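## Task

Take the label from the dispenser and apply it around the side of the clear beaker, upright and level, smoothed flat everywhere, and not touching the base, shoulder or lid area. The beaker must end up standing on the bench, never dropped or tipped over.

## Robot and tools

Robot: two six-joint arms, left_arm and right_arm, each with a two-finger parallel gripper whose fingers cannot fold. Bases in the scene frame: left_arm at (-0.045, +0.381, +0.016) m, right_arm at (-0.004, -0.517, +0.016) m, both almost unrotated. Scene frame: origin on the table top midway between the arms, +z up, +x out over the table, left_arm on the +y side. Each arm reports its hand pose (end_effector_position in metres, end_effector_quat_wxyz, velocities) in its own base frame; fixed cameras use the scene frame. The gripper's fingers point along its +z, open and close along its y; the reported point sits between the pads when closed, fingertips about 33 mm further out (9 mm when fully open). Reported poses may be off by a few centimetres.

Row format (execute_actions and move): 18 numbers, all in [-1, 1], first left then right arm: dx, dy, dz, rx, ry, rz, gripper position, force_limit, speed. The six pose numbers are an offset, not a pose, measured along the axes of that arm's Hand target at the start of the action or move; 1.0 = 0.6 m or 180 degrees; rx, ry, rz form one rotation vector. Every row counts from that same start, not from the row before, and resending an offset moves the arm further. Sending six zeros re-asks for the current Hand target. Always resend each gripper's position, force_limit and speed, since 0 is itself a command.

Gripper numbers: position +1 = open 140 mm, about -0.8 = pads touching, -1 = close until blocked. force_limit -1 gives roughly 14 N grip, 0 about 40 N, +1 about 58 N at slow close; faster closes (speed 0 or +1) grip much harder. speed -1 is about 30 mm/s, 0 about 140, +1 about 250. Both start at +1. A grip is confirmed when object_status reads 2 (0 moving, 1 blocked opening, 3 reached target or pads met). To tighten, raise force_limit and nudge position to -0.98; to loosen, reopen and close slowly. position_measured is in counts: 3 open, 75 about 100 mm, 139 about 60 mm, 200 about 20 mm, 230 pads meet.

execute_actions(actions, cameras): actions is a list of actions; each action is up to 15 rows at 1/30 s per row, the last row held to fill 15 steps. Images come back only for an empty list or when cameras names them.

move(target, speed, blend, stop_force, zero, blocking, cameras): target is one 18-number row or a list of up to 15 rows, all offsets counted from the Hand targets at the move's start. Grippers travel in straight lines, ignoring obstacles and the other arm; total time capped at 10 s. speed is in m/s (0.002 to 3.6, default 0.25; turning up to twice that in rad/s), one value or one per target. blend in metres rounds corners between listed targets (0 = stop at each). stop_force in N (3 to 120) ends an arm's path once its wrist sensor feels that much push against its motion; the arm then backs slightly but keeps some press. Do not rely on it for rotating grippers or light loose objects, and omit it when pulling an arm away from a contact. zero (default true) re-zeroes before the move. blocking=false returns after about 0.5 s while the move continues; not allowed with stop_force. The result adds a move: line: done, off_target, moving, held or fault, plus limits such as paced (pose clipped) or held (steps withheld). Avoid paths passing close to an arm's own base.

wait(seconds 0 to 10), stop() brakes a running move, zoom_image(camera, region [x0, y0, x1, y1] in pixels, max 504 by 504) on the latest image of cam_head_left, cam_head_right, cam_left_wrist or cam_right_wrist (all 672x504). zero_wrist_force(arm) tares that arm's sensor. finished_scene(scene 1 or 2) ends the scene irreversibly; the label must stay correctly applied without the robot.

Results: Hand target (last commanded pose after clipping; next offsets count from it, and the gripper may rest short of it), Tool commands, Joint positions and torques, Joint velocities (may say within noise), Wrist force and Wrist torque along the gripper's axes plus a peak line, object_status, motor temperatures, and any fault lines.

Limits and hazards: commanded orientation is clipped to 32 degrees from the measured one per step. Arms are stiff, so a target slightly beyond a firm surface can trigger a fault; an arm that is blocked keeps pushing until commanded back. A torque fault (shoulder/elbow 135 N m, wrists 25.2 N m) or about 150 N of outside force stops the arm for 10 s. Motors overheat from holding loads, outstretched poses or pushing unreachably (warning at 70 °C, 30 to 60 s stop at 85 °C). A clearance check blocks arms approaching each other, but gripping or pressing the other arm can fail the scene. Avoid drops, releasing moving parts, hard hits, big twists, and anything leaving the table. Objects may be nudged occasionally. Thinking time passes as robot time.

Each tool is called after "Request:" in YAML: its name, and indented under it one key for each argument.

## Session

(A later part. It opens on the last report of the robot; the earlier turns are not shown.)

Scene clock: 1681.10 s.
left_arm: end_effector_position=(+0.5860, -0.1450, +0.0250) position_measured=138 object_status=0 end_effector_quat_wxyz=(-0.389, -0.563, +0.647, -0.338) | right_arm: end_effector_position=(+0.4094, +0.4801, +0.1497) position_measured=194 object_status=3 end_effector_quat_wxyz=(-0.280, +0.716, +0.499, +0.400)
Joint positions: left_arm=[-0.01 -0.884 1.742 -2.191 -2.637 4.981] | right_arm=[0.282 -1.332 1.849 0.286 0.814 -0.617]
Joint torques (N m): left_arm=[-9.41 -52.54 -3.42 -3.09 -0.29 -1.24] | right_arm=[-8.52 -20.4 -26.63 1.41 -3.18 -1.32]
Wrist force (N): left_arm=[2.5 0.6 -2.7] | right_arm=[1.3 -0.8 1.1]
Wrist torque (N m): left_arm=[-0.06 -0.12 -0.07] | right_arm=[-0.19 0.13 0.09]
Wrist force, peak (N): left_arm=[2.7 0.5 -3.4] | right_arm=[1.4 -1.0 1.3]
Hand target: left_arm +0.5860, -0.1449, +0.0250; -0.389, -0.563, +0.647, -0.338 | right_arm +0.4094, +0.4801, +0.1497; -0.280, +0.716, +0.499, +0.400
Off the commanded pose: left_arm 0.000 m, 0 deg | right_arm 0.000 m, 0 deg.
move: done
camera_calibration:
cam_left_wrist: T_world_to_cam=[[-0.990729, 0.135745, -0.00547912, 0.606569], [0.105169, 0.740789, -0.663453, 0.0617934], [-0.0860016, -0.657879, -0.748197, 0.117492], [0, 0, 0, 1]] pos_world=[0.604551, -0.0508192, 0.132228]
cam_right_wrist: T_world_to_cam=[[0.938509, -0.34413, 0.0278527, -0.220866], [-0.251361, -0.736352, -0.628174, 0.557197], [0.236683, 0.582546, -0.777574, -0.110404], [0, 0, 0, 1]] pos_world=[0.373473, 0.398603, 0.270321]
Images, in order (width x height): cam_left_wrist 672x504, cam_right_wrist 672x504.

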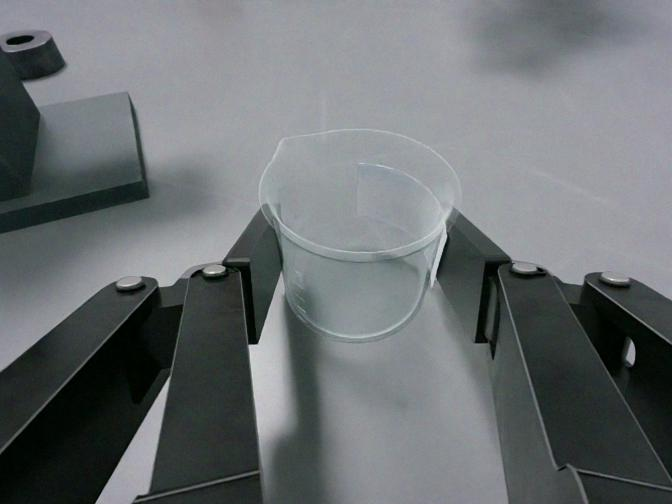

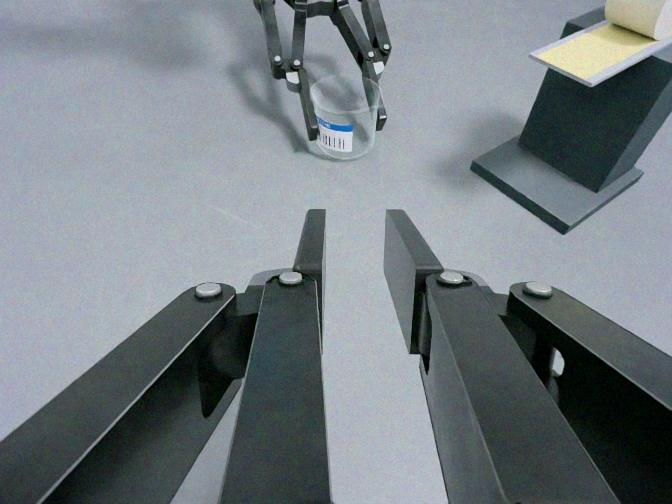

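Request:
move:
  target:
    - [0,0,0,0,0,0,0.12,0,-1, 0,0,0,0,0,0,-0.517,-1,-1]
    - [0.0001,-0.0036,0.0002,-0.0392,0,0.0208,0.12,0,-1, 0,0,0,0,0,0,-0.517,-1,-1]
    - [0.0001,-0.0036,0.0002,-0.0392,0,0.0208,-1,0,-1, 0,0,0,0,0,0,-0.517,-1,-1]
  speed: 0.08

Request:
move:
  target:
    - [0,0,0,0,0,0,0.12,0,-1, 0,0,0,0,0,0,-0.517,-1,-1]
    - [0.0001,-0.0036,0.0002,-0.0392,0,0.0208,0.12,0,-1, 0,0,0,0,0,0,-0.517,-1,-1]
    - [0.0001,-0.0036,0.0002,-0.0392,0,0.0208,-1,0,-1, 0,0,0,0,0,0,-0.517,-1,-1]
  speed: 0.08
  cameras: ["cam_left_wrist", "cam_right_wrist"]

Request:
zoom_image:
  camera: "cam_left_wrist"
  region: [240, 110, 500, 350]

Scene clock: 1698.07 s.
left_arm: end_effector_position=(+0.5881, -0.1454, +0.0250) position_measured=138 object_status=0 end_effector_quat_wxyz=(-0.411, -0.517, +0.684, -0.310) | right_arm: end_effector_position=(+0.4094, +0.4801, +0.1497) position_measured=194 object_status=3 end_effector_quat_wxyz=(-0.280, +0.716, +0.499, +0.400)
Joint positions: left_arm=[-0.022 -0.843 1.588 -1.871 -2.594 5.221] | right_arm=[0.282 -1.332 1.849 0.286 0.814 -0.617]
Joint torques (N m): left_arm=[-10.24 -40.83 -27.32 -0.16 -0.56 1.6] | right_arm=[-8.48 -20.33 -26.33 1.38 -3.17 -1.27]
Wrist force (N): left_arm=[4.0 0.9 -4.2] | right_arm=[1.0 -0.8 1.2]
Wrist torque (N m): left_arm=[-0.04 -0.15 -0.25] | right_arm=[-0.19 0.20 0.09]
Wrist force, peak (N): left_arm=[4.1 1.0 -4.4] | right_arm=[1.0 -1.3 1.5]
Hand target: left_arm +0.5881, -0.1454, +0.0250; -0.411, -0.517, +0.684, -0.310 | right_arm +0.4094, +0.4801, +0.1497; -0.280, +0.716, +0.499, +0.400
Off the commanded pose: left_arm 0.000 m, 0 deg | right_arm 0.000 m, 0 deg.
move: done

Scene clock: 1701.27 s.
left_arm: end_effector_position=(+0.5902, -0.1461, +0.0250) position_measured=138 object_status=0 end_effector_quat_wxyz=(-0.432, -0.468, +0.718, -0.280) | right_arm: end_effector_position=(+0.4094, +0.4801, +0.1497) position_measured=194 object_status=3 end_effector_quat_wxyz=(-0.280, +0.716, +0.499, +0.400)
Joint positions: left_arm=[-0.041 -0.784 1.426 -1.607 -2.534 5.412] | right_arm=[0.282 -1.332 1.849 0.286 0.814 -0.617]
Joint torques (N m): left_arm=[-10.59 -44.52 -28.3 0.15 -0.32 1.4] | right_arm=[-8.65 -20.52 -26.26 1.23 -3.17 -1.27]
Wrist force (N): left_arm=[4.8 1.1 -3.6] | right_arm=[1.3 -0.5 1.1]
Wrist torque (N m): left_arm=[-0.05 -0.22 -0.22] | right_arm=[-0.14 0.13 0.09]
Wrist force, peak (N): left_arm=[5.0 1.5 -5.5] | right_arm=[1.3 -0.9 1.4]
Hand target: left_arm +0.5902, -0.1461, +0.0250; -0.432, -0.468, +0.718, -0.280 | right_arm +0.4094, +0.4801, +0.1497; -0.280, +0.716, +0.499, +0.400
Off the commanded pose: left_arm 0.000 m, 0 deg | right_arm 0.000 m, 0 deg.
move: done
camera_calibration:
cam_left_wrist: T_world_to_cam=[[-0.915105, 0.403182, -0.0052104, 0.605327], [0.304756, 0.683131, -0.663669, -0.0640829], [-0.26402, -0.608914, -0.748009, 0.229281], [0, 0, 0, 1]] pos_world=[0.634002, -0.0606674, 0.132128]
cam_right_wrist: T_world_to_cam=[[0.938509, -0.34413, 0.0278527, -0.220866], [-0.251361, -0.736352, -0.628174, 0.557197], [0.236683, 0.582546, -0.777574, -0.110404], [0, 0, 0, 1]] pos_world=[0.373473, 0.398603, 0.270321]
Images, in order (width x height): cam_left_wrist 672x504, cam_right_wrist 672x504.

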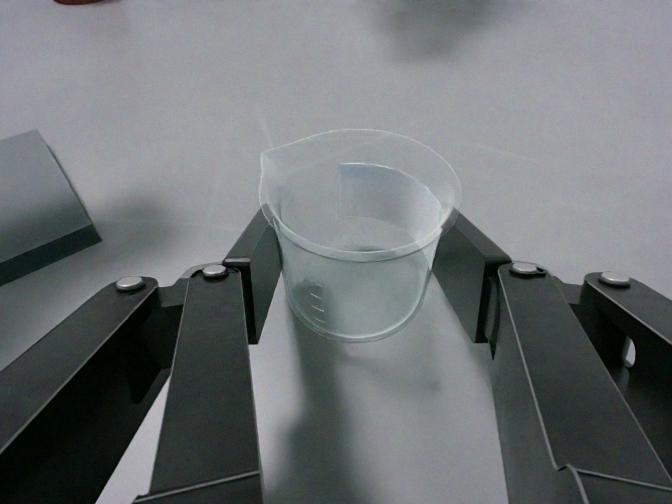

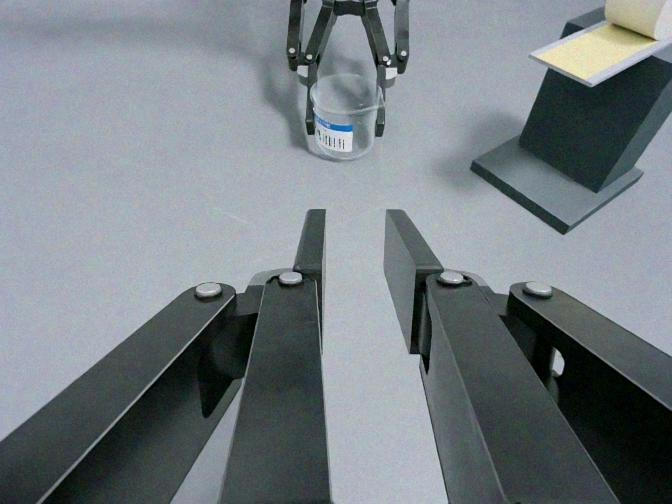

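Scaled by 1.938 from the camera's 672x504 image, which has a finer 960x720 frame.

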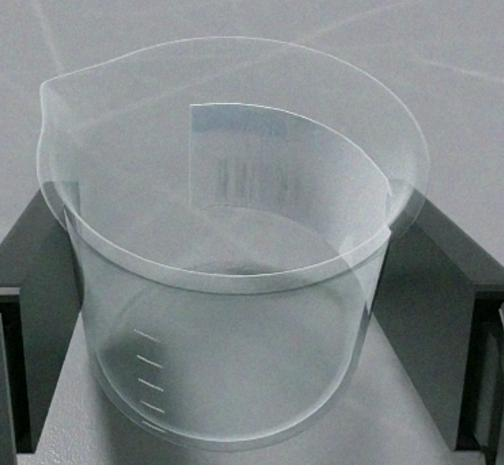

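Request:
move:
  target:
    - [0,0,0,0,0,0,0.12,0,-1, 0,0,0,0,0,0,-0.517,-1,-1]
    - [0.0001,-0.0032,0.0002,-0.0343,0,0.0182,0.12,0,-1, 0,0,0,0,0,0,-0.517,-1,-1]
    - [0.0001,-0.0032,0.0002,-0.0343,0,0.0182,-1,0,-1, 0,0,0,0,0,0,-0.517,-1,-1]
  speed: 0.08

Request:
move:
  target:
    - [0,0,0,0,0,0,0.12,0,-1, 0,0,0,0,0,0,-0.517,-1,-1]
    - [0.0001,-0.0032,0.0002,-0.0343,0,0.0182,0.12,0,-1, 0,0,0,0,0,0,-0.517,-1,-1]
    - [0.0001,-0.0032,0.0002,-0.0343,0,0.0182,-1,0,-1, 0,0,0,0,0,0,-0.517,-1,-1]
  speed: 0.08
  cameras: ["cam_left_wrist", "cam_right_wrist"]

Request:
zoom_image:
  camera: "cam_left_wrist"
  region: [240, 110, 500, 350]

Scene clock: 1723.07 s.
left_arm: end_effector_position=(+0.5919, -0.1470, +0.0250) position_measured=138 object_status=0 end_effector_quat_wxyz=(-0.448, -0.423, +0.745, -0.254) | right_arm: end_effector_position=(+0.4094, +0.4801, +0.1497) position_measured=194 object_status=3 end_effector_quat_wxyz=(-0.280, +0.716, +0.499, +0.400)
Joint positions: left_arm=[-0.061 -0.724 1.282 -1.415 -2.471 5.547] | right_arm=[0.282 -1.332 1.849 0.286 0.814 -0.617]
Joint torques (N m): left_arm=[-11.12 -47.64 -28.85 0.37 -0.47 1.61] | right_arm=[-8.38 -20.72 -26.14 1.32 -3.17 -1.04]
Wrist force (N): left_arm=[4.2 0.7 -4.3] | right_arm=[1.2 -0.8 1.1]
Wrist torque (N m): left_arm=[-0.09 -0.14 -0.29] | right_arm=[-0.18 0.15 0.09]
Wrist force, peak (N): left_arm=[5.0 1.3 -3.9] | right_arm=[1.3 -0.7 1.4]
Hand target: left_arm +0.5919, -0.1470, +0.0250; -0.448, -0.423, +0.745, -0.254 | right_arm +0.4094, +0.4801, +0.1497; -0.280, +0.716, +0.499, +0.400
Off the commanded pose: left_arm 0.000 m, 0 deg | right_arm 0.000 m, 0 deg.
move: done

Scene clock: 1726.10 s.
left_arm: end_effector_position=(+0.5935, -0.1481, +0.0250) position_measured=138 object_status=0 end_effector_quat_wxyz=(-0.463, -0.377, +0.770, -0.226) | right_arm: end_effector_position=(+0.4094, +0.4801, +0.1497) position_measured=194 object_status=3 end_effector_quat_wxyz=(-0.280, +0.716, +0.499, +0.400)
Joint positions: left_arm=[-0.085 -0.659 1.137 -1.25 -2.404 5.657] | right_arm=[0.282 -1.332 1.849 0.286 0.814 -0.617]
Joint torques (N m): left_arm=[-11.28 -49.14 -30.29 0.59 0.29 1.58] | right_arm=[-8.17 -20.72 -26.26 1.12 -3.14 -1.12]
Wrist force (N): left_arm=[4.4 0.9 -5.1] | right_arm=[1.5 -0.9 1.1]
Wrist torque (N m): left_arm=[-0.02 -0.14 -0.26] | right_arm=[-0.21 0.08 0.09]
Wrist force, peak (N): left_arm=[4.8 0.9 -5.1] | right_arm=[1.5 -0.9 1.1]
Hand target: left_arm +0.5934, -0.1481, +0.0250; -0.463, -0.377, +0.770, -0.226 | right_arm +0.4094, +0.4801, +0.1497; -0.280, +0.716, +0.499, +0.400
Off the commanded pose: left_arm 0.000 m, 0 deg | right_arm 0.000 m, 0 deg.
move: done
camera_calibration:
cam_left_wrist: T_world_to_cam=[[-0.790609, 0.6123, -0.00507303, 0.56617], [0.460552, 0.589169, -0.663906, -0.170081], [-0.403521, -0.527227, -0.747798, 0.323849], [0, 0, 0, 1]] pos_world=[0.65663, -0.0757181, 0.132128]
cam_right_wrist: T_world_to_cam=[[0.938509, -0.34413, 0.0278527, -0.220866], [-0.251361, -0.736352, -0.628174, 0.557197], [0.236683, 0.582546, -0.777574, -0.110404], [0, 0, 0, 1]] pos_world=[0.373473, 0.398603, 0.270321]
Images, in order (width x height): cam_left_wrist 672x504, cam_right_wrist 672x504.

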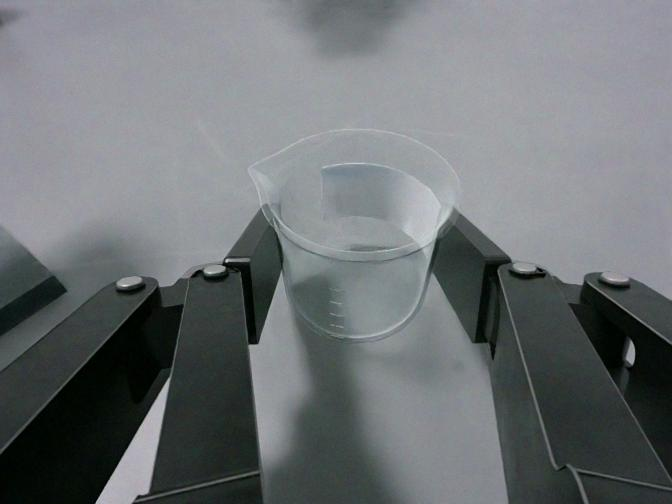

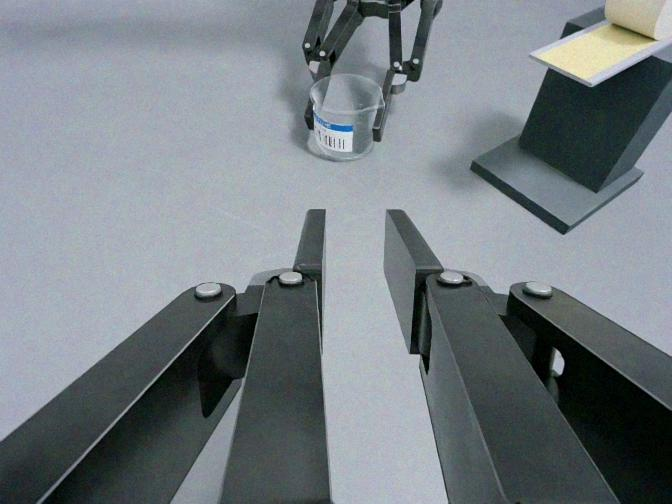

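Scaled by 1.938 from the camera's 672x504 image, which has a finer 960x720 frame.

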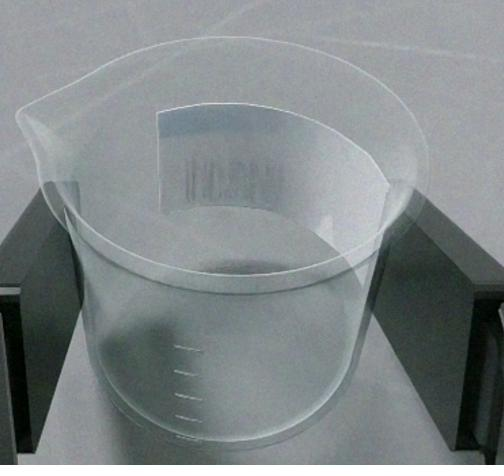

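Request:
move:
  target:
    - [0,0,0,0,0,0,0.12,0,-1, 0,0,0,0,0,0,-0.517,-1,-1]
    - [-0.0029,0.0014,0.0016,0.0147,0,-0.0078,0.12,0,-1, 0,0,0,0,0,0,-0.517,-1,-1]
    - [-0.0029,0.0014,0.0016,0.0147,0,-0.0078,-1,0,-1, 0,0,0,0,0,0,-0.517,-1,-1]
  speed: 0.1

Request:
move:
  target:
    - [0,0,0,0,0,0,0.12,0,-1, 0,0,0,0,0,0,-0.517,-1,-1]
    - [0.0002,0.0045,0.0003,0.0491,0,-0.0261,0.12,0,-1, 0,0,0,0,0,0,-0.517,-1,-1]
    - [0.0002,0.0045,0.0003,0.0491,0,-0.0261,-1,0,-1, 0,0,0,0,0,0,-0.517,-1,-1]
  speed: 0.1

Request:
move:
  target:
    - [0,0,0,0,0,0,0.12,0,-1, 0,0,0,0,0,0,-0.517,-1,-1]
    - [0.0002,0.0045,0.0003,0.0491,0,-0.0261,0.12,0,-1, 0,0,0,0,0,0,-0.517,-1,-1]
    - [0.0002,0.0045,0.0003,0.0491,0,-0.0261,-1,0,-1, 0,0,0,0,0,0,-0.517,-1,-1]
  speed: 0.1

Request:
move:
  target:
    - [0,0,0,0,0,0,0.12,0,-1, 0,0,0,0,0,0,-0.517,-1,-1]
    - [0.0002,0.0045,0.0003,0.0491,0,-0.0261,0.12,0,-1, 0,0,0,0,0,0,-0.517,-1,-1]
    - [0.0002,0.0045,0.0003,0.0491,0,-0.0261,-1,0,-1, 0,0,0,0,0,0,-0.517,-1,-1]
  speed: 0.1
  cameras: ["cam_left_wrist", "cam_right_wrist"]

Scene clock: 1760.20 s.
left_arm: end_effector_position=(+0.5928, -0.1476, +0.0230) position_measured=138 object_status=0 end_effector_quat_wxyz=(-0.457, -0.397, +0.760, -0.238) | right_arm: end_effector_position=(+0.4094, +0.4801, +0.1497) position_measured=194 object_status=3 end_effector_quat_wxyz=(-0.280, +0.716, +0.499, +0.400)
Joint positions: left_arm=[-0.075 -0.685 1.201 -1.321 -2.433 5.612] | right_arm=[0.282 -1.332 1.849 0.286 0.814 -0.617]
Joint torques (N m): left_arm=[9.22 -62.92 -6.57 -2 -2.04 -1.2] | right_arm=[-8.67 -20.97 -26.32 0.99 -3.03 -0.8]
Wrist force (N): left_arm=[2.7 0.9 -2.7] | right_arm=[1.2 -0.7 1.2]
Wrist torque (N m): left_arm=[-0.03 -0.12 -0.07] | right_arm=[-0.17 0.15 0.09]
Wrist force, peak (N): left_arm=[4.6 0.9 -5.4] | right_arm=[1.6 -0.8 1.1]
Hand target: left_arm +0.5928, -0.1476, +0.0230; -0.457, -0.397, +0.760, -0.238 | right_arm +0.4094, +0.4801, +0.1497; -0.280, +0.716, +0.499, +0.400
Off the commanded pose: left_arm 0.000 m, 0 deg | right_arm 0.000 m, 0 deg.
move: done

Scene clock: 1763.43 s.
left_arm: end_effector_position=(+0.5904, -0.1462, +0.0230) position_measured=138 object_status=0 end_effector_quat_wxyz=(-0.434, -0.462, +0.722, -0.277) | right_arm: end_effector_position=(+0.4094, +0.4801, +0.1497) position_measured=194 object_status=3 end_effector_quat_wxyz=(-0.280, +0.716, +0.499, +0.400)
Joint positions: left_arm=[-0.043 -0.774 1.407 -1.581 -2.525 5.433] | right_arm=[0.282 -1.332 1.849 0.286 0.814 -0.617]
Joint torques (N m): left_arm=[8.42 -59.38 -5.77 -2.61 -2.15 -1.34] | right_arm=[-7.59 -20.96 -26.88 0.91 -3.18 -0.79]
Wrist force (N): left_arm=[2.6 1.1 -2.5] | right_arm=[1.5 -0.6 1.1]
Wrist torque (N m): left_arm=[-0.02 -0.19 -0.07] | right_arm=[-0.15 0.09 0.09]
Wrist force, peak (N): left_arm=[2.8 0.8 -2.8] | right_arm=[1.4 -0.9 1.2]
Hand target: left_arm +0.5904, -0.1462, +0.0230; -0.434, -0.462, +0.722, -0.277 | right_arm +0.4094, +0.4801, +0.1497; -0.280, +0.716, +0.499, +0.400
Off the commanded pose: left_arm 0.000 m, 0 deg | right_arm 0.000 m, 0 deg.
move: done

Scene clock: 1766.67 s.
left_arm: end_effector_position=(+0.5879, -0.1453, +0.0231) position_measured=138 object_status=0 end_effector_quat_wxyz=(-0.409, -0.523, +0.679, -0.313) | right_arm: end_effector_position=(+0.4094, +0.4801, +0.1497) position_measured=194 object_status=3 end_effector_quat_wxyz=(-0.280, +0.716, +0.499, +0.400)
Joint positions: left_arm=[-0.02 -0.847 1.609 -1.913 -2.601 5.192] | right_arm=[0.282 -1.332 1.849 0.286 0.814 -0.617]
Joint torques (N m): left_arm=[9.33 -56 -4.76 -3.1 -2.45 -1.21] | right_arm=[-7.88 -21.07 -26.56 0.77 -3.06 -0.77]
Wrist force (N): left_arm=[1.7 0.7 -2.4] | right_arm=[0.9 -0.7 1.1]
Wrist torque (N m): left_arm=[-0.07 -0.10 -0.09] | right_arm=[-0.18 0.21 0.09]
Wrist force, peak (N): left_arm=[2.6 1.2 -2.6] | right_arm=[1.4 -0.9 1.4]
Hand target: left_arm +0.5879, -0.1453, +0.0230; -0.409, -0.523, +0.679, -0.313 | right_arm +0.4094, +0.4801, +0.1497; -0.280, +0.716, +0.499, +0.400
Off the commanded pose: left_arm 0.000 m, 0 deg | right_arm 0.000 m, 0 deg.
move: done

Scene clock: 1769.93 s.
left_arm: end_effector_position=(+0.5852, -0.1448, +0.0231) position_measured=138 object_status=0 end_effector_quat_wxyz=(+0.380, +0.580, -0.631, +0.348) | right_arm: end_effector_position=(+0.4094, +0.4801, +0.1497) position_measured=194 object_status=3 end_effector_quat_wxyz=(-0.280, +0.716, +0.499, +0.400)
Joint positions: left_arm=[-0.007 -0.89 1.797 -2.332 -2.647 4.877] | right_arm=[0.282 -1.332 1.849 0.286 0.814 -0.617]
Joint torques (N m): left_arm=[-11.72 -51.43 -2.73 -2.77 -0.56 -1.29] | right_arm=[-8.02 -21.29 -25.64 0.68 -3.12 -0.67]
Wrist force (N): left_arm=[2.8 0.9 -2.5] | right_arm=[1.3 -0.7 1.1]
Wrist torque (N m): left_arm=[0.00 -0.17 -0.06] | right_arm=[-0.17 0.14 0.09]
Wrist force, peak (N): left_arm=[2.8 0.8 -2.8] | right_arm=[1.2 -1.0 1.4]
Hand target: left_arm +0.5852, -0.1448, +0.0231; +0.380, +0.580, -0.631, +0.348 | right_arm +0.4094, +0.4801, +0.1497; -0.280, +0.716, +0.499, +0.400
Off the commanded pose: left_arm 0.000 m, 0 deg | right_arm 0.000 m, 0 deg.
move: done
camera_calibration:
cam_left_wrist: T_world_to_cam=[[-0.996577, 0.0825105, -0.00518238, 0.601525], [0.0651727, 0.745506, -0.663304, 0.0845255], [-0.0508661, -0.661372, -0.748332, 0.0949381], [0, 0, 0, 1]] pos_world=[0.598786, -0.0498571, 0.130229]
cam_right_wrist: T_world_to_cam=[[0.938509, -0.34413, 0.0278527, -0.220866], [-0.251361, -0.736352, -0.628174, 0.557197], [0.236683, 0.582546, -0.777574, -0.110404], [0, 0, 0, 1]] pos_world=[0.373473, 0.398603, 0.270321]
Images, in order (width x height): cam_left_wrist 672x504, cam_right_wrist 672x504.

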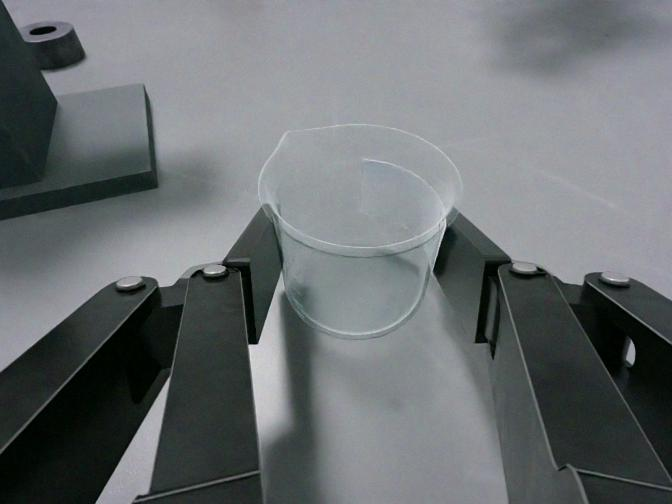

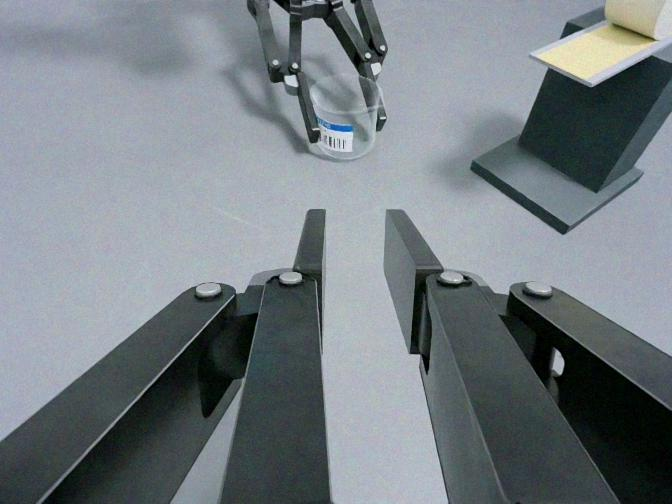

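Request:
move:
  target:
    - [0,0,0,0,0,0,0.12,0,-1,0,0,0,0,0,0,-0.517,-1,-1]
    - [0.0002,0.0045,0.0003,0.0491,0,-0.0261,0.12,0,-1,0,0,0,0,0,0,-0.517,-1,-1]
    - [0.0002,0.0045,0.0003,0.0491,0,-0.0261,-1,0,-1,0,0,0,0,0,0,-0.517,-1,-1]
  speed: 0.1

Request:
move:
  target:
    - [0,0,0,0,0,0,0.12,0,-1,0,0,0,0,0,0,-0.517,-1,-1]
    - [0.0002,0.0045,0.0003,0.0491,0,-0.0261,0.12,0,-1,0,0,0,0,0,0,-0.517,-1,-1]
    - [0.0002,0.0045,0.0003,0.0491,0,-0.0261,-1,0,-1,0,0,0,0,0,0,-0.517,-1,-1]
  speed: 0.1

Request:
move:
  target:
    - [0,0,0,0,0,0,0.12,0,-1,0,0,0,0,0,0,-0.517,-1,-1]
    - [0.0002,0.0045,0.0003,0.0491,0,-0.0261,0.12,0,-1,0,0,0,0,0,0,-0.517,-1,-1]
    - [0.0002,0.0045,0.0003,0.0491,0,-0.0261,-1,0,-1,0,0,0,0,0,0,-0.517,-1,-1]
  speed: 0.1
  cameras: ["cam_right_wrist", "cam_head_right"]

Scene clock: 1809.57 s.
left_arm: end_effector_position=(+0.5825, -0.1448, +0.0231) position_measured=138 object_status=0 end_effector_quat_wxyz=(+0.348, +0.633, -0.578, +0.380) | right_arm: end_effector_position=(+0.4094, +0.4801, +0.1497) position_measured=194 object_status=3 end_effector_quat_wxyz=(-0.280, +0.716, +0.499, +0.400)
Joint positions: left_arm=[-0.008 -0.892 1.951 -2.81 -2.643 4.506] | right_arm=[0.282 -1.332 1.849 0.286 0.814 -0.617]
Joint torques (N m): left_arm=[-11.03 -34.85 -0.5 -2.8 -0.65 -1.19] | right_arm=[-7.34 -21.1 -25.9 0.63 -3 -0.59]
Wrist force (N): left_arm=[3.4 0.7 -3.3] | right_arm=[1.0 -0.6 1.3]
Wrist torque (N m): left_arm=[-0.02 -0.15 -0.09] | right_arm=[-0.16 0.20 0.09]
Wrist force, peak (N): left_arm=[3.7 0.4 -3.8] | right_arm=[1.5 -0.9 1.3]
Hand target: left_arm +0.5825, -0.1448, +0.0231; +0.348, +0.633, -0.578, +0.380 | right_arm +0.4094, +0.4801, +0.1497; -0.280, +0.716, +0.499, +0.400
Off the commanded pose: left_arm 0.000 m, 0 deg | right_arm 0.000 m, 0 deg.
move: done

Scene clock: 1812.83 s.
left_arm: end_effector_position=(+0.5798, -0.1453, +0.0231) position_measured=138 object_status=0 end_effector_quat_wxyz=(+0.313, +0.681, -0.521, +0.408) | right_arm: end_effector_position=(+0.4094, +0.4801, +0.1497) position_measured=194 object_status=3 end_effector_quat_wxyz=(-0.280, +0.716, +0.499, +0.400)
Joint positions: left_arm=[-0.027 -0.87 2.068 -3.261 -2.578 4.145] | right_arm=[0.282 -1.332 1.849 0.286 0.814 -0.617]
Joint torques (N m): left_arm=[-11.07 -32.84 2.12 -2.62 -0.21 -1.28] | right_arm=[-7.32 -21.02 -26.69 0.68 -3.03 -0.58]
Wrist force (N): left_arm=[3.4 0.2 -3.7] | right_arm=[1.2 -0.8 1.2]
Wrist torque (N m): left_arm=[-0.06 -0.13 -0.07] | right_arm=[-0.19 0.15 0.08]
Wrist force, peak (N): left_arm=[3.5 0.3 -3.6] | right_arm=[1.4 -1.1 1.1]
Hand target: left_arm +0.5798, -0.1453, +0.0231; +0.313, +0.681, -0.521, +0.408 | right_arm +0.4094, +0.4801, +0.1497; -0.280, +0.716, +0.499, +0.400
Off the commanded pose: left_arm 0.000 m, 0 deg | right_arm 0.000 m, 0 deg.
move: done

Scene clock: 1816.03 s.
left_arm: end_effector_position=(+0.5773, -0.1462, +0.0231) position_measured=138 object_status=0 end_effector_quat_wxyz=(+0.276, +0.724, -0.460, +0.434) | right_arm: end_effector_position=(+0.4094, +0.4801, +0.1497) position_measured=194 object_status=3 end_effector_quat_wxyz=(-0.280, +0.716, +0.499, +0.400)
Joint positions: left_arm=[-0.068 -0.851 2.167 -3.625 -2.452 3.844] | right_arm=[0.282 -1.332 1.849 0.286 0.814 -0.617]
Joint torques (N m): left_arm=[-11.36 -30.74 5.92 -2.75 0.04 -1.23] | right_arm=[-7.32 -20.97 -25.46 0.54 -3.07 -0.53]
Wrist force (N): left_arm=[3.4 0.6 -3.8] | right_arm=[1.2 -0.6 1.3]
Wrist torque (N m): left_arm=[-0.07 -0.15 -0.07] | right_arm=[-0.15 0.16 0.09]
Wrist force, peak (N): left_arm=[3.6 0.6 -3.9] | right_arm=[1.5 -1.0 1.2]
Hand target: left_arm +0.5773, -0.1462, +0.0231; +0.276, +0.724, -0.460, +0.434 | right_arm +0.4094, +0.4801, +0.1497; -0.280, +0.716, +0.499, +0.400
Off the commanded pose: left_arm 0.000 m, 0 deg | right_arm 0.000 m, 0 deg.
move: done
camera_calibration:
cam_right_wrist: T_world_to_cam=[[0.938509, -0.34413, 0.0278527, -0.220866], [-0.251361, -0.736352, -0.628174, 0.557197], [0.236683, 0.582546, -0.777574, -0.110404], [0, 0, 0, 1]] pos_world=[0.373473, 0.398603, 0.270321]
Images, in order (width x height): cam_head_right 672x504, cam_right_wrist 672x504.

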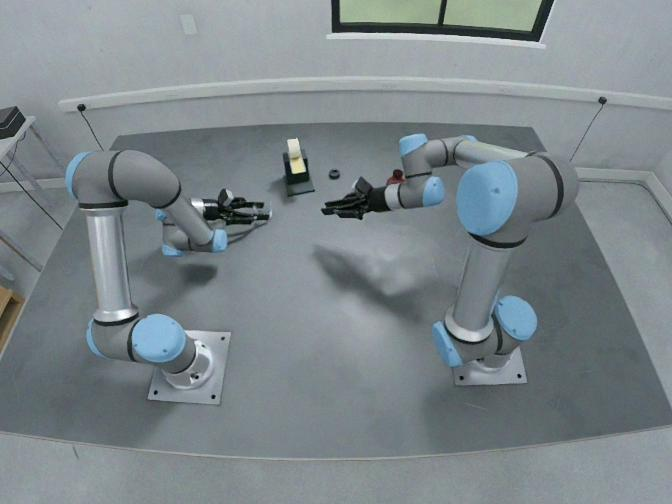

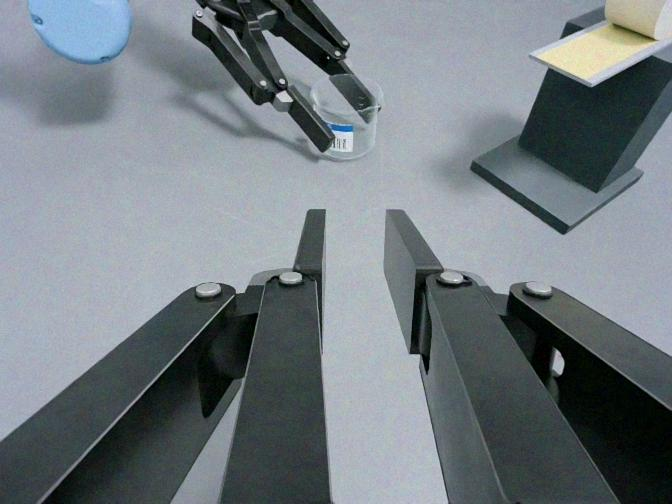

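Request:
move:
  target:
    - [0,0,0,0,0,0,0.12,0,-1,0,0,0,0,0,0,-0.517,-1,-1]
    - [0.0002,0.0045,0.0003,0.0491,0,-0.0261,0.12,0,-1,0,0,0,0,0,0,-0.517,-1,-1]
    - [0.0002,0.0045,0.0003,0.0491,0,-0.0261,-1,0,-1,0,0,0,0,0,0,-0.517,-1,-1]
  speed: 0.1

Request:
move:
  target:
    - [0,0,0,0,0,0,0.12,0,-1,0,0,0,0,0,0,-0.517,-1,-1]
    - [0.0002,0.0045,0.0003,0.0491,0,-0.0261,0.12,0,-1,0,0,0,0,0,0,-0.517,-1,-1]
    - [0.0002,0.0045,0.0003,0.0491,0,-0.0261,-1,0,-1,0,0,0,0,0,0,-0.517,-1,-1]
  speed: 0.1

Request:
move:
  target:
    - [0,0,0,0,0,0,0.12,0,-1,0,0,0,0,0,0,-0.517,-1,-1]
    - [0.0002,0.0045,0.0003,0.0491,0,-0.0261,0.12,0,-1,0,0,0,0,0,0,-0.517,-1,-1]
    - [0.0002,0.0045,0.0003,0.0491,0,-0.0261,-1,0,-1,0,0,0,0,0,0,-0.517,-1,-1]
  speed: 0.1
  cameras: ["cam_right_wrist", "cam_head_right"]

Request:
move:
  target:
    - [0,0,0,0,0,0,0.12,0,-1,0,0,0,0,0,0,-0.517,-1,-1]
    - [0.0002,0.0045,0.0003,0.0491,0,-0.0261,0.12,0,-1,0,0,0,0,0,0,-0.517,-1,-1]
    - [0.0002,0.0045,0.0003,0.0491,0,-0.0261,-1,0,-1,0,0,0,0,0,0,-0.517,-1,-1]
  speed: 0.1

Request:
move:
  target:
    - [0,0,0,0,0,0,0.12,0,-1,0,0,0,0,0,0,-0.517,-1,-1]
    - [0.0002,0.0045,0.0003,0.0491,0,-0.0261,0.12,0,-1,0,0,0,0,0,0,-0.517,-1,-1]
    - [0.0002,0.0045,0.0003,0.0491,0,-0.0261,-1,0,-1,0,0,0,0,0,0,-0.517,-1,-1]
  speed: 0.1

Request:
move:
  target:
    - [0,0,0,0,0,0,0.12,0,-1,0,0,0,0,0,0,-0.517,-1,-1]
    - [0.0002,0.0045,0.0003,0.0491,0,-0.0261,0.12,0,-1,0,0,0,0,0,0,-0.517,-1,-1]
    - [0.0002,0.0045,0.0003,0.0491,0,-0.0261,-1,0,-1,0,0,0,0,0,0,-0.517,-1,-1]
  speed: 0.1
  cameras: ["cam_right_wrist", "cam_head_right"]

Scene clock: 1843.33 s.
left_arm: end_effector_position=(+0.5749, -0.1475, +0.0232) position_measured=138 object_status=0 end_effector_quat_wxyz=(+0.237, +0.761, -0.395, +0.457) | right_arm: end_effector_position=(+0.4094, +0.4801, +0.1497) position_measured=194 object_status=3 end_effector_quat_wxyz=(-0.280, +0.716, +0.499, +0.400)
Joint positions: left_arm=[-0.137 -0.84 2.264 -3.902 -2.272 3.608] | right_arm=[0.282 -1.332 1.849 0.286 0.814 -0.617]
Joint torques (N m): left_arm=[-11.04 -29.25 5.56 -2.14 -0.23 -1.31] | right_arm=[-6.79 -21.52 -25.85 0.41 -2.98 -0.32]
Wrist force (N): left_arm=[3.4 0.9 -2.9] | right_arm=[1.1 -0.7 1.1]
Wrist torque (N m): left_arm=[-0.03 -0.18 -0.06] | right_arm=[-0.18 0.18 0.08]
Wrist force, peak (N): left_arm=[3.4 0.7 -4.2] | right_arm=[1.5 -0.7 1.4]
Hand target: left_arm +0.5749, -0.1475, +0.0232; +0.237, +0.761, -0.395, +0.457 | right_arm +0.4094, +0.4801, +0.1497; -0.280, +0.716, +0.499, +0.400
Off the commanded pose: left_arm 0.000 m, 0 deg | right_arm 0.000 m, 0 deg.
move: done

Scene clock: 1846.50 s.
left_arm: end_effector_position=(+0.5729, -0.1492, +0.0232) position_measured=138 object_status=0 end_effector_quat_wxyz=(+0.196, +0.793, -0.327, +0.476) | right_arm: end_effector_position=(+0.4094, +0.4801, +0.1497) position_measured=194 object_status=3 end_effector_quat_wxyz=(-0.280, +0.716, +0.499, +0.400)
Joint positions: left_arm=[-0.241 -0.832 2.357 -4.11 -2.043 3.417] | right_arm=[0.282 -1.332 1.849 0.286 0.814 -0.617]
Joint torques (N m): left_arm=[-10.88 -27.45 9.96 -2.58 0.22 -1.28] | right_arm=[-7.23 -21.89 -26.14 0.25 -2.98 -0.5]
Wrist force (N): left_arm=[2.4 0.6 -2.2] | right_arm=[1.2 -1.1 1.3]
Wrist torque (N m): left_arm=[-0.05 -0.16 -0.06] | right_arm=[-0.26 0.16 0.09]
Wrist force, peak (N): left_arm=[3.6 1.0 -2.8] | right_arm=[1.5 -0.8 1.3]
Hand target: left_arm +0.5729, -0.1492, +0.0232; +0.196, +0.793, -0.327, +0.476 | right_arm +0.4094, +0.4801, +0.1497; -0.280, +0.716, +0.499, +0.400
Off the commanded pose: left_arm 0.000 m, 0 deg | right_arm 0.000 m, 0 deg.
move: done

Scene clock: 1849.70 s.
left_arm: end_effector_position=(+0.5711, -0.1513, +0.0232) position_measured=138 object_status=0 end_effector_quat_wxyz=(+0.154, +0.818, -0.257, +0.491) | right_arm: end_effector_position=(+0.4094, +0.4801, +0.1497) position_measured=194 object_status=3 end_effector_quat_wxyz=(-0.280, +0.716, +0.499, +0.400)
Joint positions: left_arm=[-0.38 -0.822 2.439 -4.257 -1.771 3.25] | right_arm=[0.282 -1.332 1.849 0.286 0.814 -0.617]
Joint torques (N m): left_arm=[-10.27 -24.75 11.93 -3.12 1.02 -1.3] | right_arm=[-6.48 -21.7 -25.65 0.3 -2.88 -0.4]
Wrist force (N): left_arm=[1.8 0.6 -1.7] | right_arm=[1.1 -0.9 1.1]
Wrist torque (N m): left_arm=[-0.06 -0.17 -0.08] | right_arm=[-0.21 0.16 0.09]
Wrist force, peak (N): left_arm=[2.6 0.8 -2.4] | right_arm=[1.2 -0.9 1.5]
Hand target: left_arm +0.5711, -0.1513, +0.0232; +0.154, +0.818, -0.257, +0.491 | right_arm +0.4094, +0.4801, +0.1497; -0.280, +0.716, +0.499, +0.400
Off the commanded pose: left_arm 0.000 m, 0 deg | right_arm 0.000 m, 0 deg.
move: done
camera_calibration:
cam_right_wrist: T_world_to_cam=[[0.938509, -0.34413, 0.0278527, -0.220866], [-0.251361, -0.736352, -0.628174, 0.557197], [0.236683, 0.582546, -0.777574, -0.110404], [0, 0, 0, 1]] pos_world=[0.373473, 0.398603, 0.270321]
Images, in order (width x height): cam_head_right 672x504, cam_right_wrist 672x504.

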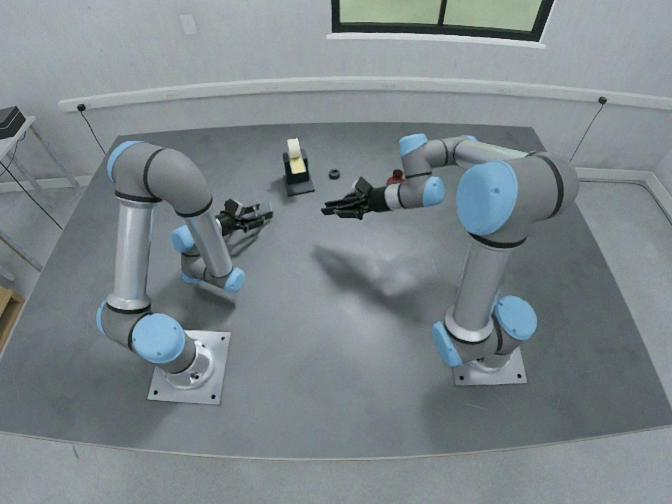

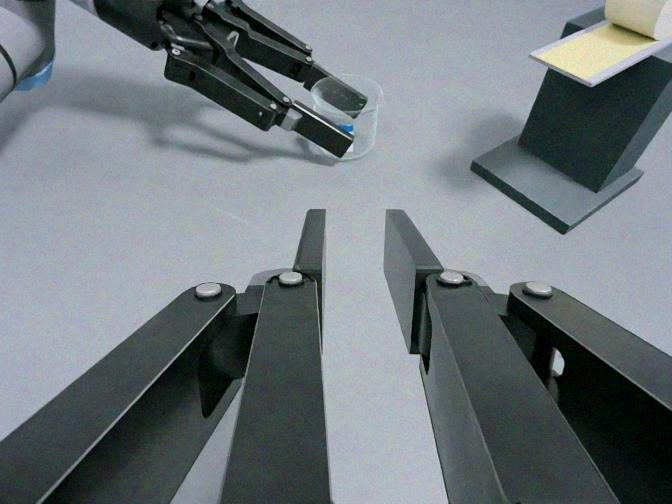

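Scene clock: 1852.90 s.
left_arm: end_effector_position=(+0.5697, -0.1536, +0.0232) position_measured=138 object_status=0 end_effector_quat_wxyz=(+0.110, +0.837, -0.184, +0.503) | right_arm: end_effector_position=(+0.4094, +0.4801, +0.1497) position_measured=194 object_status=3 end_effector_quat_wxyz=(-0.280, +0.716, +0.499, +0.400)
Joint positions: left_arm=[-0.545 -0.814 2.499 -4.335 -1.472 3.089] | right_arm=[0.282 -1.332 1.849 0.286 0.814 -0.617]
Joint torques (N m): left_arm=[-10.98 -24.43 13.27 -3.29 0.94 -1.19] | right_arm=[-7.13 -21.49 -26.56 0.29 -2.89 -0.26]
Wrist force (N): left_arm=[1.8 0.5 -1.5] | right_arm=[1.0 -0.6 1.4]
Wrist torque (N m): left_arm=[-0.08 -0.21 -0.09] | right_arm=[-0.16 0.20 0.09]
Wrist force, peak (N): left_arm=[1.9 0.8 -1.8] | right_arm=[1.5 -0.7 1.2]
Hand target: left_arm +0.5697, -0.1537, +0.0232; +0.110, +0.837, -0.184, +0.502 | right_arm +0.4094, +0.4801, +0.1497; -0.280, +0.716, +0.499, +0.400
Off the commanded pose: left_arm 0.000 m, 0 deg | right_arm 0.000 m, 0 deg.
move: done

Scene clock: 1856.07 s.
left_arm: end_effector_position=(+0.5688, -0.1562, +0.0233) position_measured=138 object_status=0 end_effector_quat_wxyz=(+0.066, +0.850, -0.111, +0.510) | right_arm: end_effector_position=(+0.4094, +0.4801, +0.1497) position_measured=194 object_status=3 end_effector_quat_wxyz=(-0.280, +0.716, +0.499, +0.400)
Joint positions: left_arm=[-0.713 -0.816 2.531 -4.321 -1.173 2.916] | right_arm=[0.282 -1.332 1.849 0.286 0.814 -0.617]
Joint torques (N m): left_arm=[-10.5 -40.08 13.35 -1.44 1.21 -1.26] | right_arm=[-6.39 -22.25 -26.47 0.12 -2.83 -0.17]
Wrist force (N): left_arm=[1.8 0.6 -1.8] | right_arm=[1.3 -0.9 1.1]
Wrist torque (N m): left_arm=[-0.04 -0.18 -0.09] | right_arm=[-0.20 0.12 0.09]
Wrist force, peak (N): left_arm=[2.0 0.7 -2.0] | right_arm=[1.3 -0.8 1.5]
Hand target: left_arm +0.5688, -0.1562, +0.0232; +0.066, +0.850, -0.111, +0.510 | right_arm +0.4094, +0.4801, +0.1497; -0.280, +0.716, +0.499, +0.400
Off the commanded pose: left_arm 0.000 m, 0 deg | right_arm 0.000 m, 0 deg.
move: done

Scene clock: 1859.23 s.
left_arm: end_effector_position=(+0.5683, -0.1589, +0.0233) position_measured=139 object_status=0 end_effector_quat_wxyz=(+0.021, +0.857, -0.036, +0.514) | right_arm: end_effector_position=(+0.4094, +0.4801, +0.1497) position_measured=194 object_status=3 end_effector_quat_wxyz=(-0.280, +0.716, +0.499, +0.400)
Joint positions: left_arm=[-0.856 -0.84 2.532 -4.193 -0.908 2.713] | right_arm=[0.282 -1.332 1.849 0.286 0.814 -0.617]
Joint torques (N m): left_arm=[-10.98 -38.2 -14.12 -1.33 1.34 -1.22] | right_arm=[-6.81 -21.72 -26.09 0.02 -2.92 -0.16]
Wrist force (N): left_arm=[2.2 0.5 -2.5] | right_arm=[1.2 -0.8 0.9]
Wrist torque (N m): left_arm=[-0.05 -0.17 -0.09] | right_arm=[-0.20 0.16 0.09]
Wrist force, peak (N): left_arm=[2.3 0.8 -2.5] | right_arm=[1.3 -0.6 1.5]
Hand target: left_arm +0.5683, -0.1589, +0.0233; +0.021, +0.857, -0.036, +0.514 | right_arm +0.4094, +0.4801, +0.1497; -0.280, +0.716, +0.499, +0.400
Off the commanded pose: left_arm 0.000 m, 0 deg | right_arm 0.000 m, 0 deg.
move: done
camera_calibration:
cam_right_wrist: T_world_to_cam=[[0.938509, -0.34413, 0.0278527, -0.220866], [-0.251361, -0.736352, -0.628174, 0.557197], [0.236683, 0.582546, -0.777574, -0.110404], [0, 0, 0, 1]] pos_world=[0.373473, 0.398603, 0.270321]
Images, in order (width x height): cam_head_right 672x504, cam_right_wrist 672x504.

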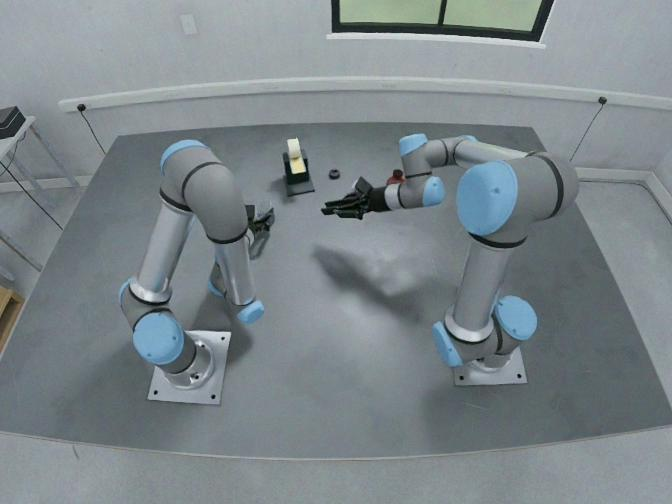

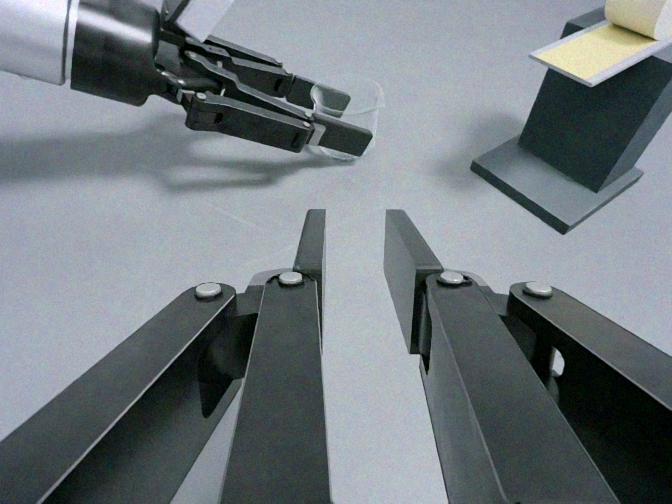

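Request:
move:
  target:
    - [0,0,0,0,0,0,0.4,0,-1,0,0,0,0,0,0,-0.517,-1,-1]
    - [0,0,-0.2,0,0,0,0.4,0,-1,0,0,0,0,0,0,-0.517,-1,-1]
  speed: 0.12
  cameras: ["cam_right_wrist", "cam_head_right", "cam_left_wrist"]

Scene clock: 1869.70 s.
left_arm: end_effector_position=(+0.4865, -0.1511, +0.0677) position_measured=78 object_status=3 end_effector_quat_wxyz=(+0.023, +0.856, -0.038, +0.516) | right_arm: end_effector_position=(+0.4094, +0.4801, +0.1497) position_measured=194 object_status=3 end_effector_quat_wxyz=(-0.280, +0.716, +0.499, +0.400)
Joint positions: left_arm=[-1.106 -1.026 2.809 -4.138 -0.72 2.495] | right_arm=[0.282 -1.332 1.849 0.286 0.814 -0.617]
Joint torques (N m): left_arm=[10.42 -12.7 -12.28 -4.45 -0.67 1.68] | right_arm=[-6.05 -21.87 -25.85 -0.1 -2.87 -0.1]
Wrist force (N): left_arm=[-0.9 0.8 0.8] | right_arm=[1.2 -0.5 1.1]
Wrist torque (N m): left_arm=[-0.08 -0.10 -0.30] | right_arm=[-0.12 0.14 0.09]
Wrist force, peak (N): left_arm=[2.3 0.6 -2.7] | right_arm=[1.2 -0.8 1.6]
Hand target: left_arm +0.4866, -0.1511, +0.0677; +0.023, +0.856, -0.038, +0.516 (not the last commanded pose) | right_arm +0.4094, +0.4801, +0.1497; -0.280, +0.716, +0.499, +0.400
Off the commanded pose: left_arm 0.027 m, 0 deg | right_arm 0.000 m, 0 deg.
move: held (left_arm; a check stopped the path); path passed 1 of 2 targets; limits=held
pose unreachable (left arm): on one or more control steps of this call, first in action 0 (counted from 0), this arm could not follow its commanded pose, so it was not sent that pose on those steps. It may still have moved: this result reports where it is.
cause: moving toward the commanded pose would bring two parts of the arm too close to each other (joints 3 (elbow) and 4 (wrist 1) lie between them).
camera_calibration:
cam_left_wrist: T_world_to_cam=[[-0.0867614, -0.996212, -0.00581099, -0.101729], [-0.742929, 0.0685866, -0.665847, 0.416289], [0.663724, -0.0534527, -0.746066, -0.136811], [0, 0, 0, 1]] pos_world=[0.391252, -0.137209, 0.174524]
cam_right_wrist: T_world_to_cam=[[0.938509, -0.34413, 0.0278527, -0.220866], [-0.251361, -0.736352, -0.628174, 0.557197], [0.236683, 0.582546, -0.777574, -0.110404], [0, 0, 0, 1]] pos_world=[0.373473, 0.398603, 0.270321]
Images, in order (width x height): cam_head_right 672x504, cam_left_wrist 672x504, cam_right_wrist 672x504.

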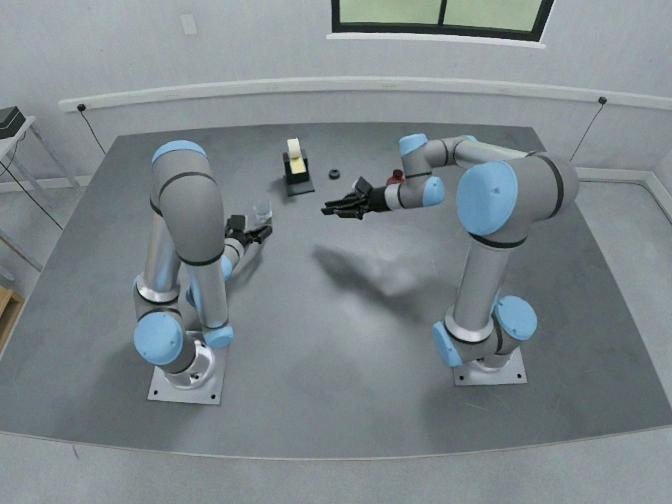

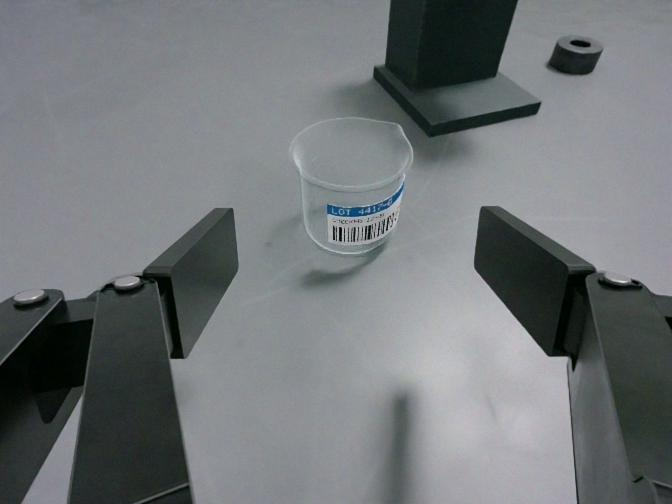

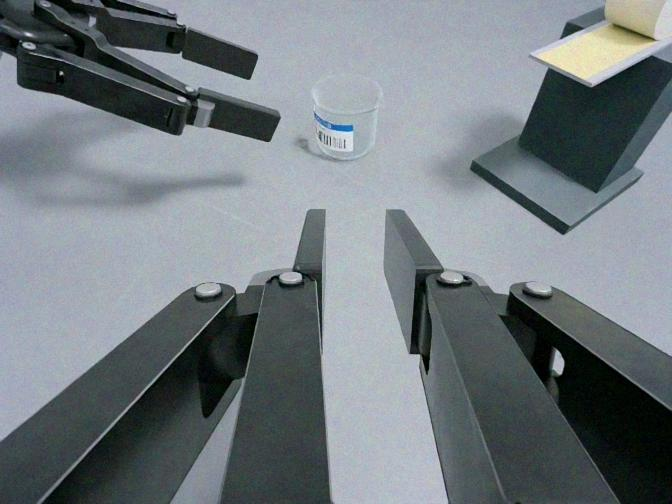

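Request:
zoom_image:
  camera: "cam_left_wrist"
  region: [270, 100, 440, 270]

Request:
zoom_image:
  camera: "cam_right_wrist"
  region: [290, 60, 400, 170]

Scaled by 2.965 from the camera's 672x504 image, which has a finer 960x720 frame.

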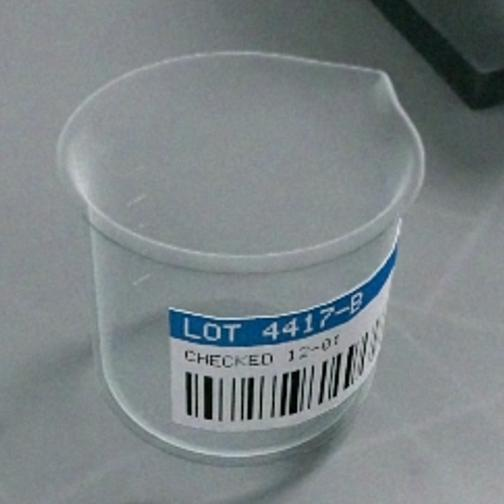

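Scaled by 4.582 from the camera's 672x504 image, which has a finer 960x720 frame.

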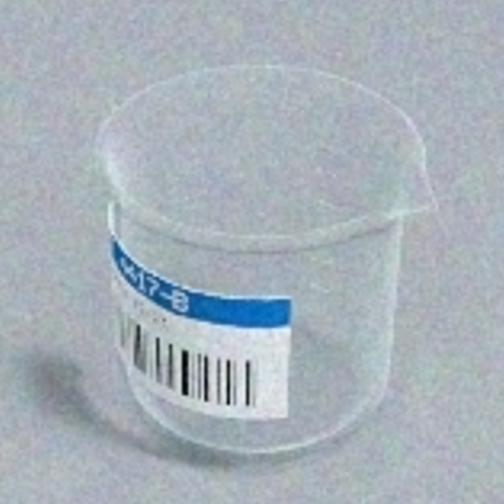

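Request:
finished_scene:
  scene: 2

The scene is finished: the task was done.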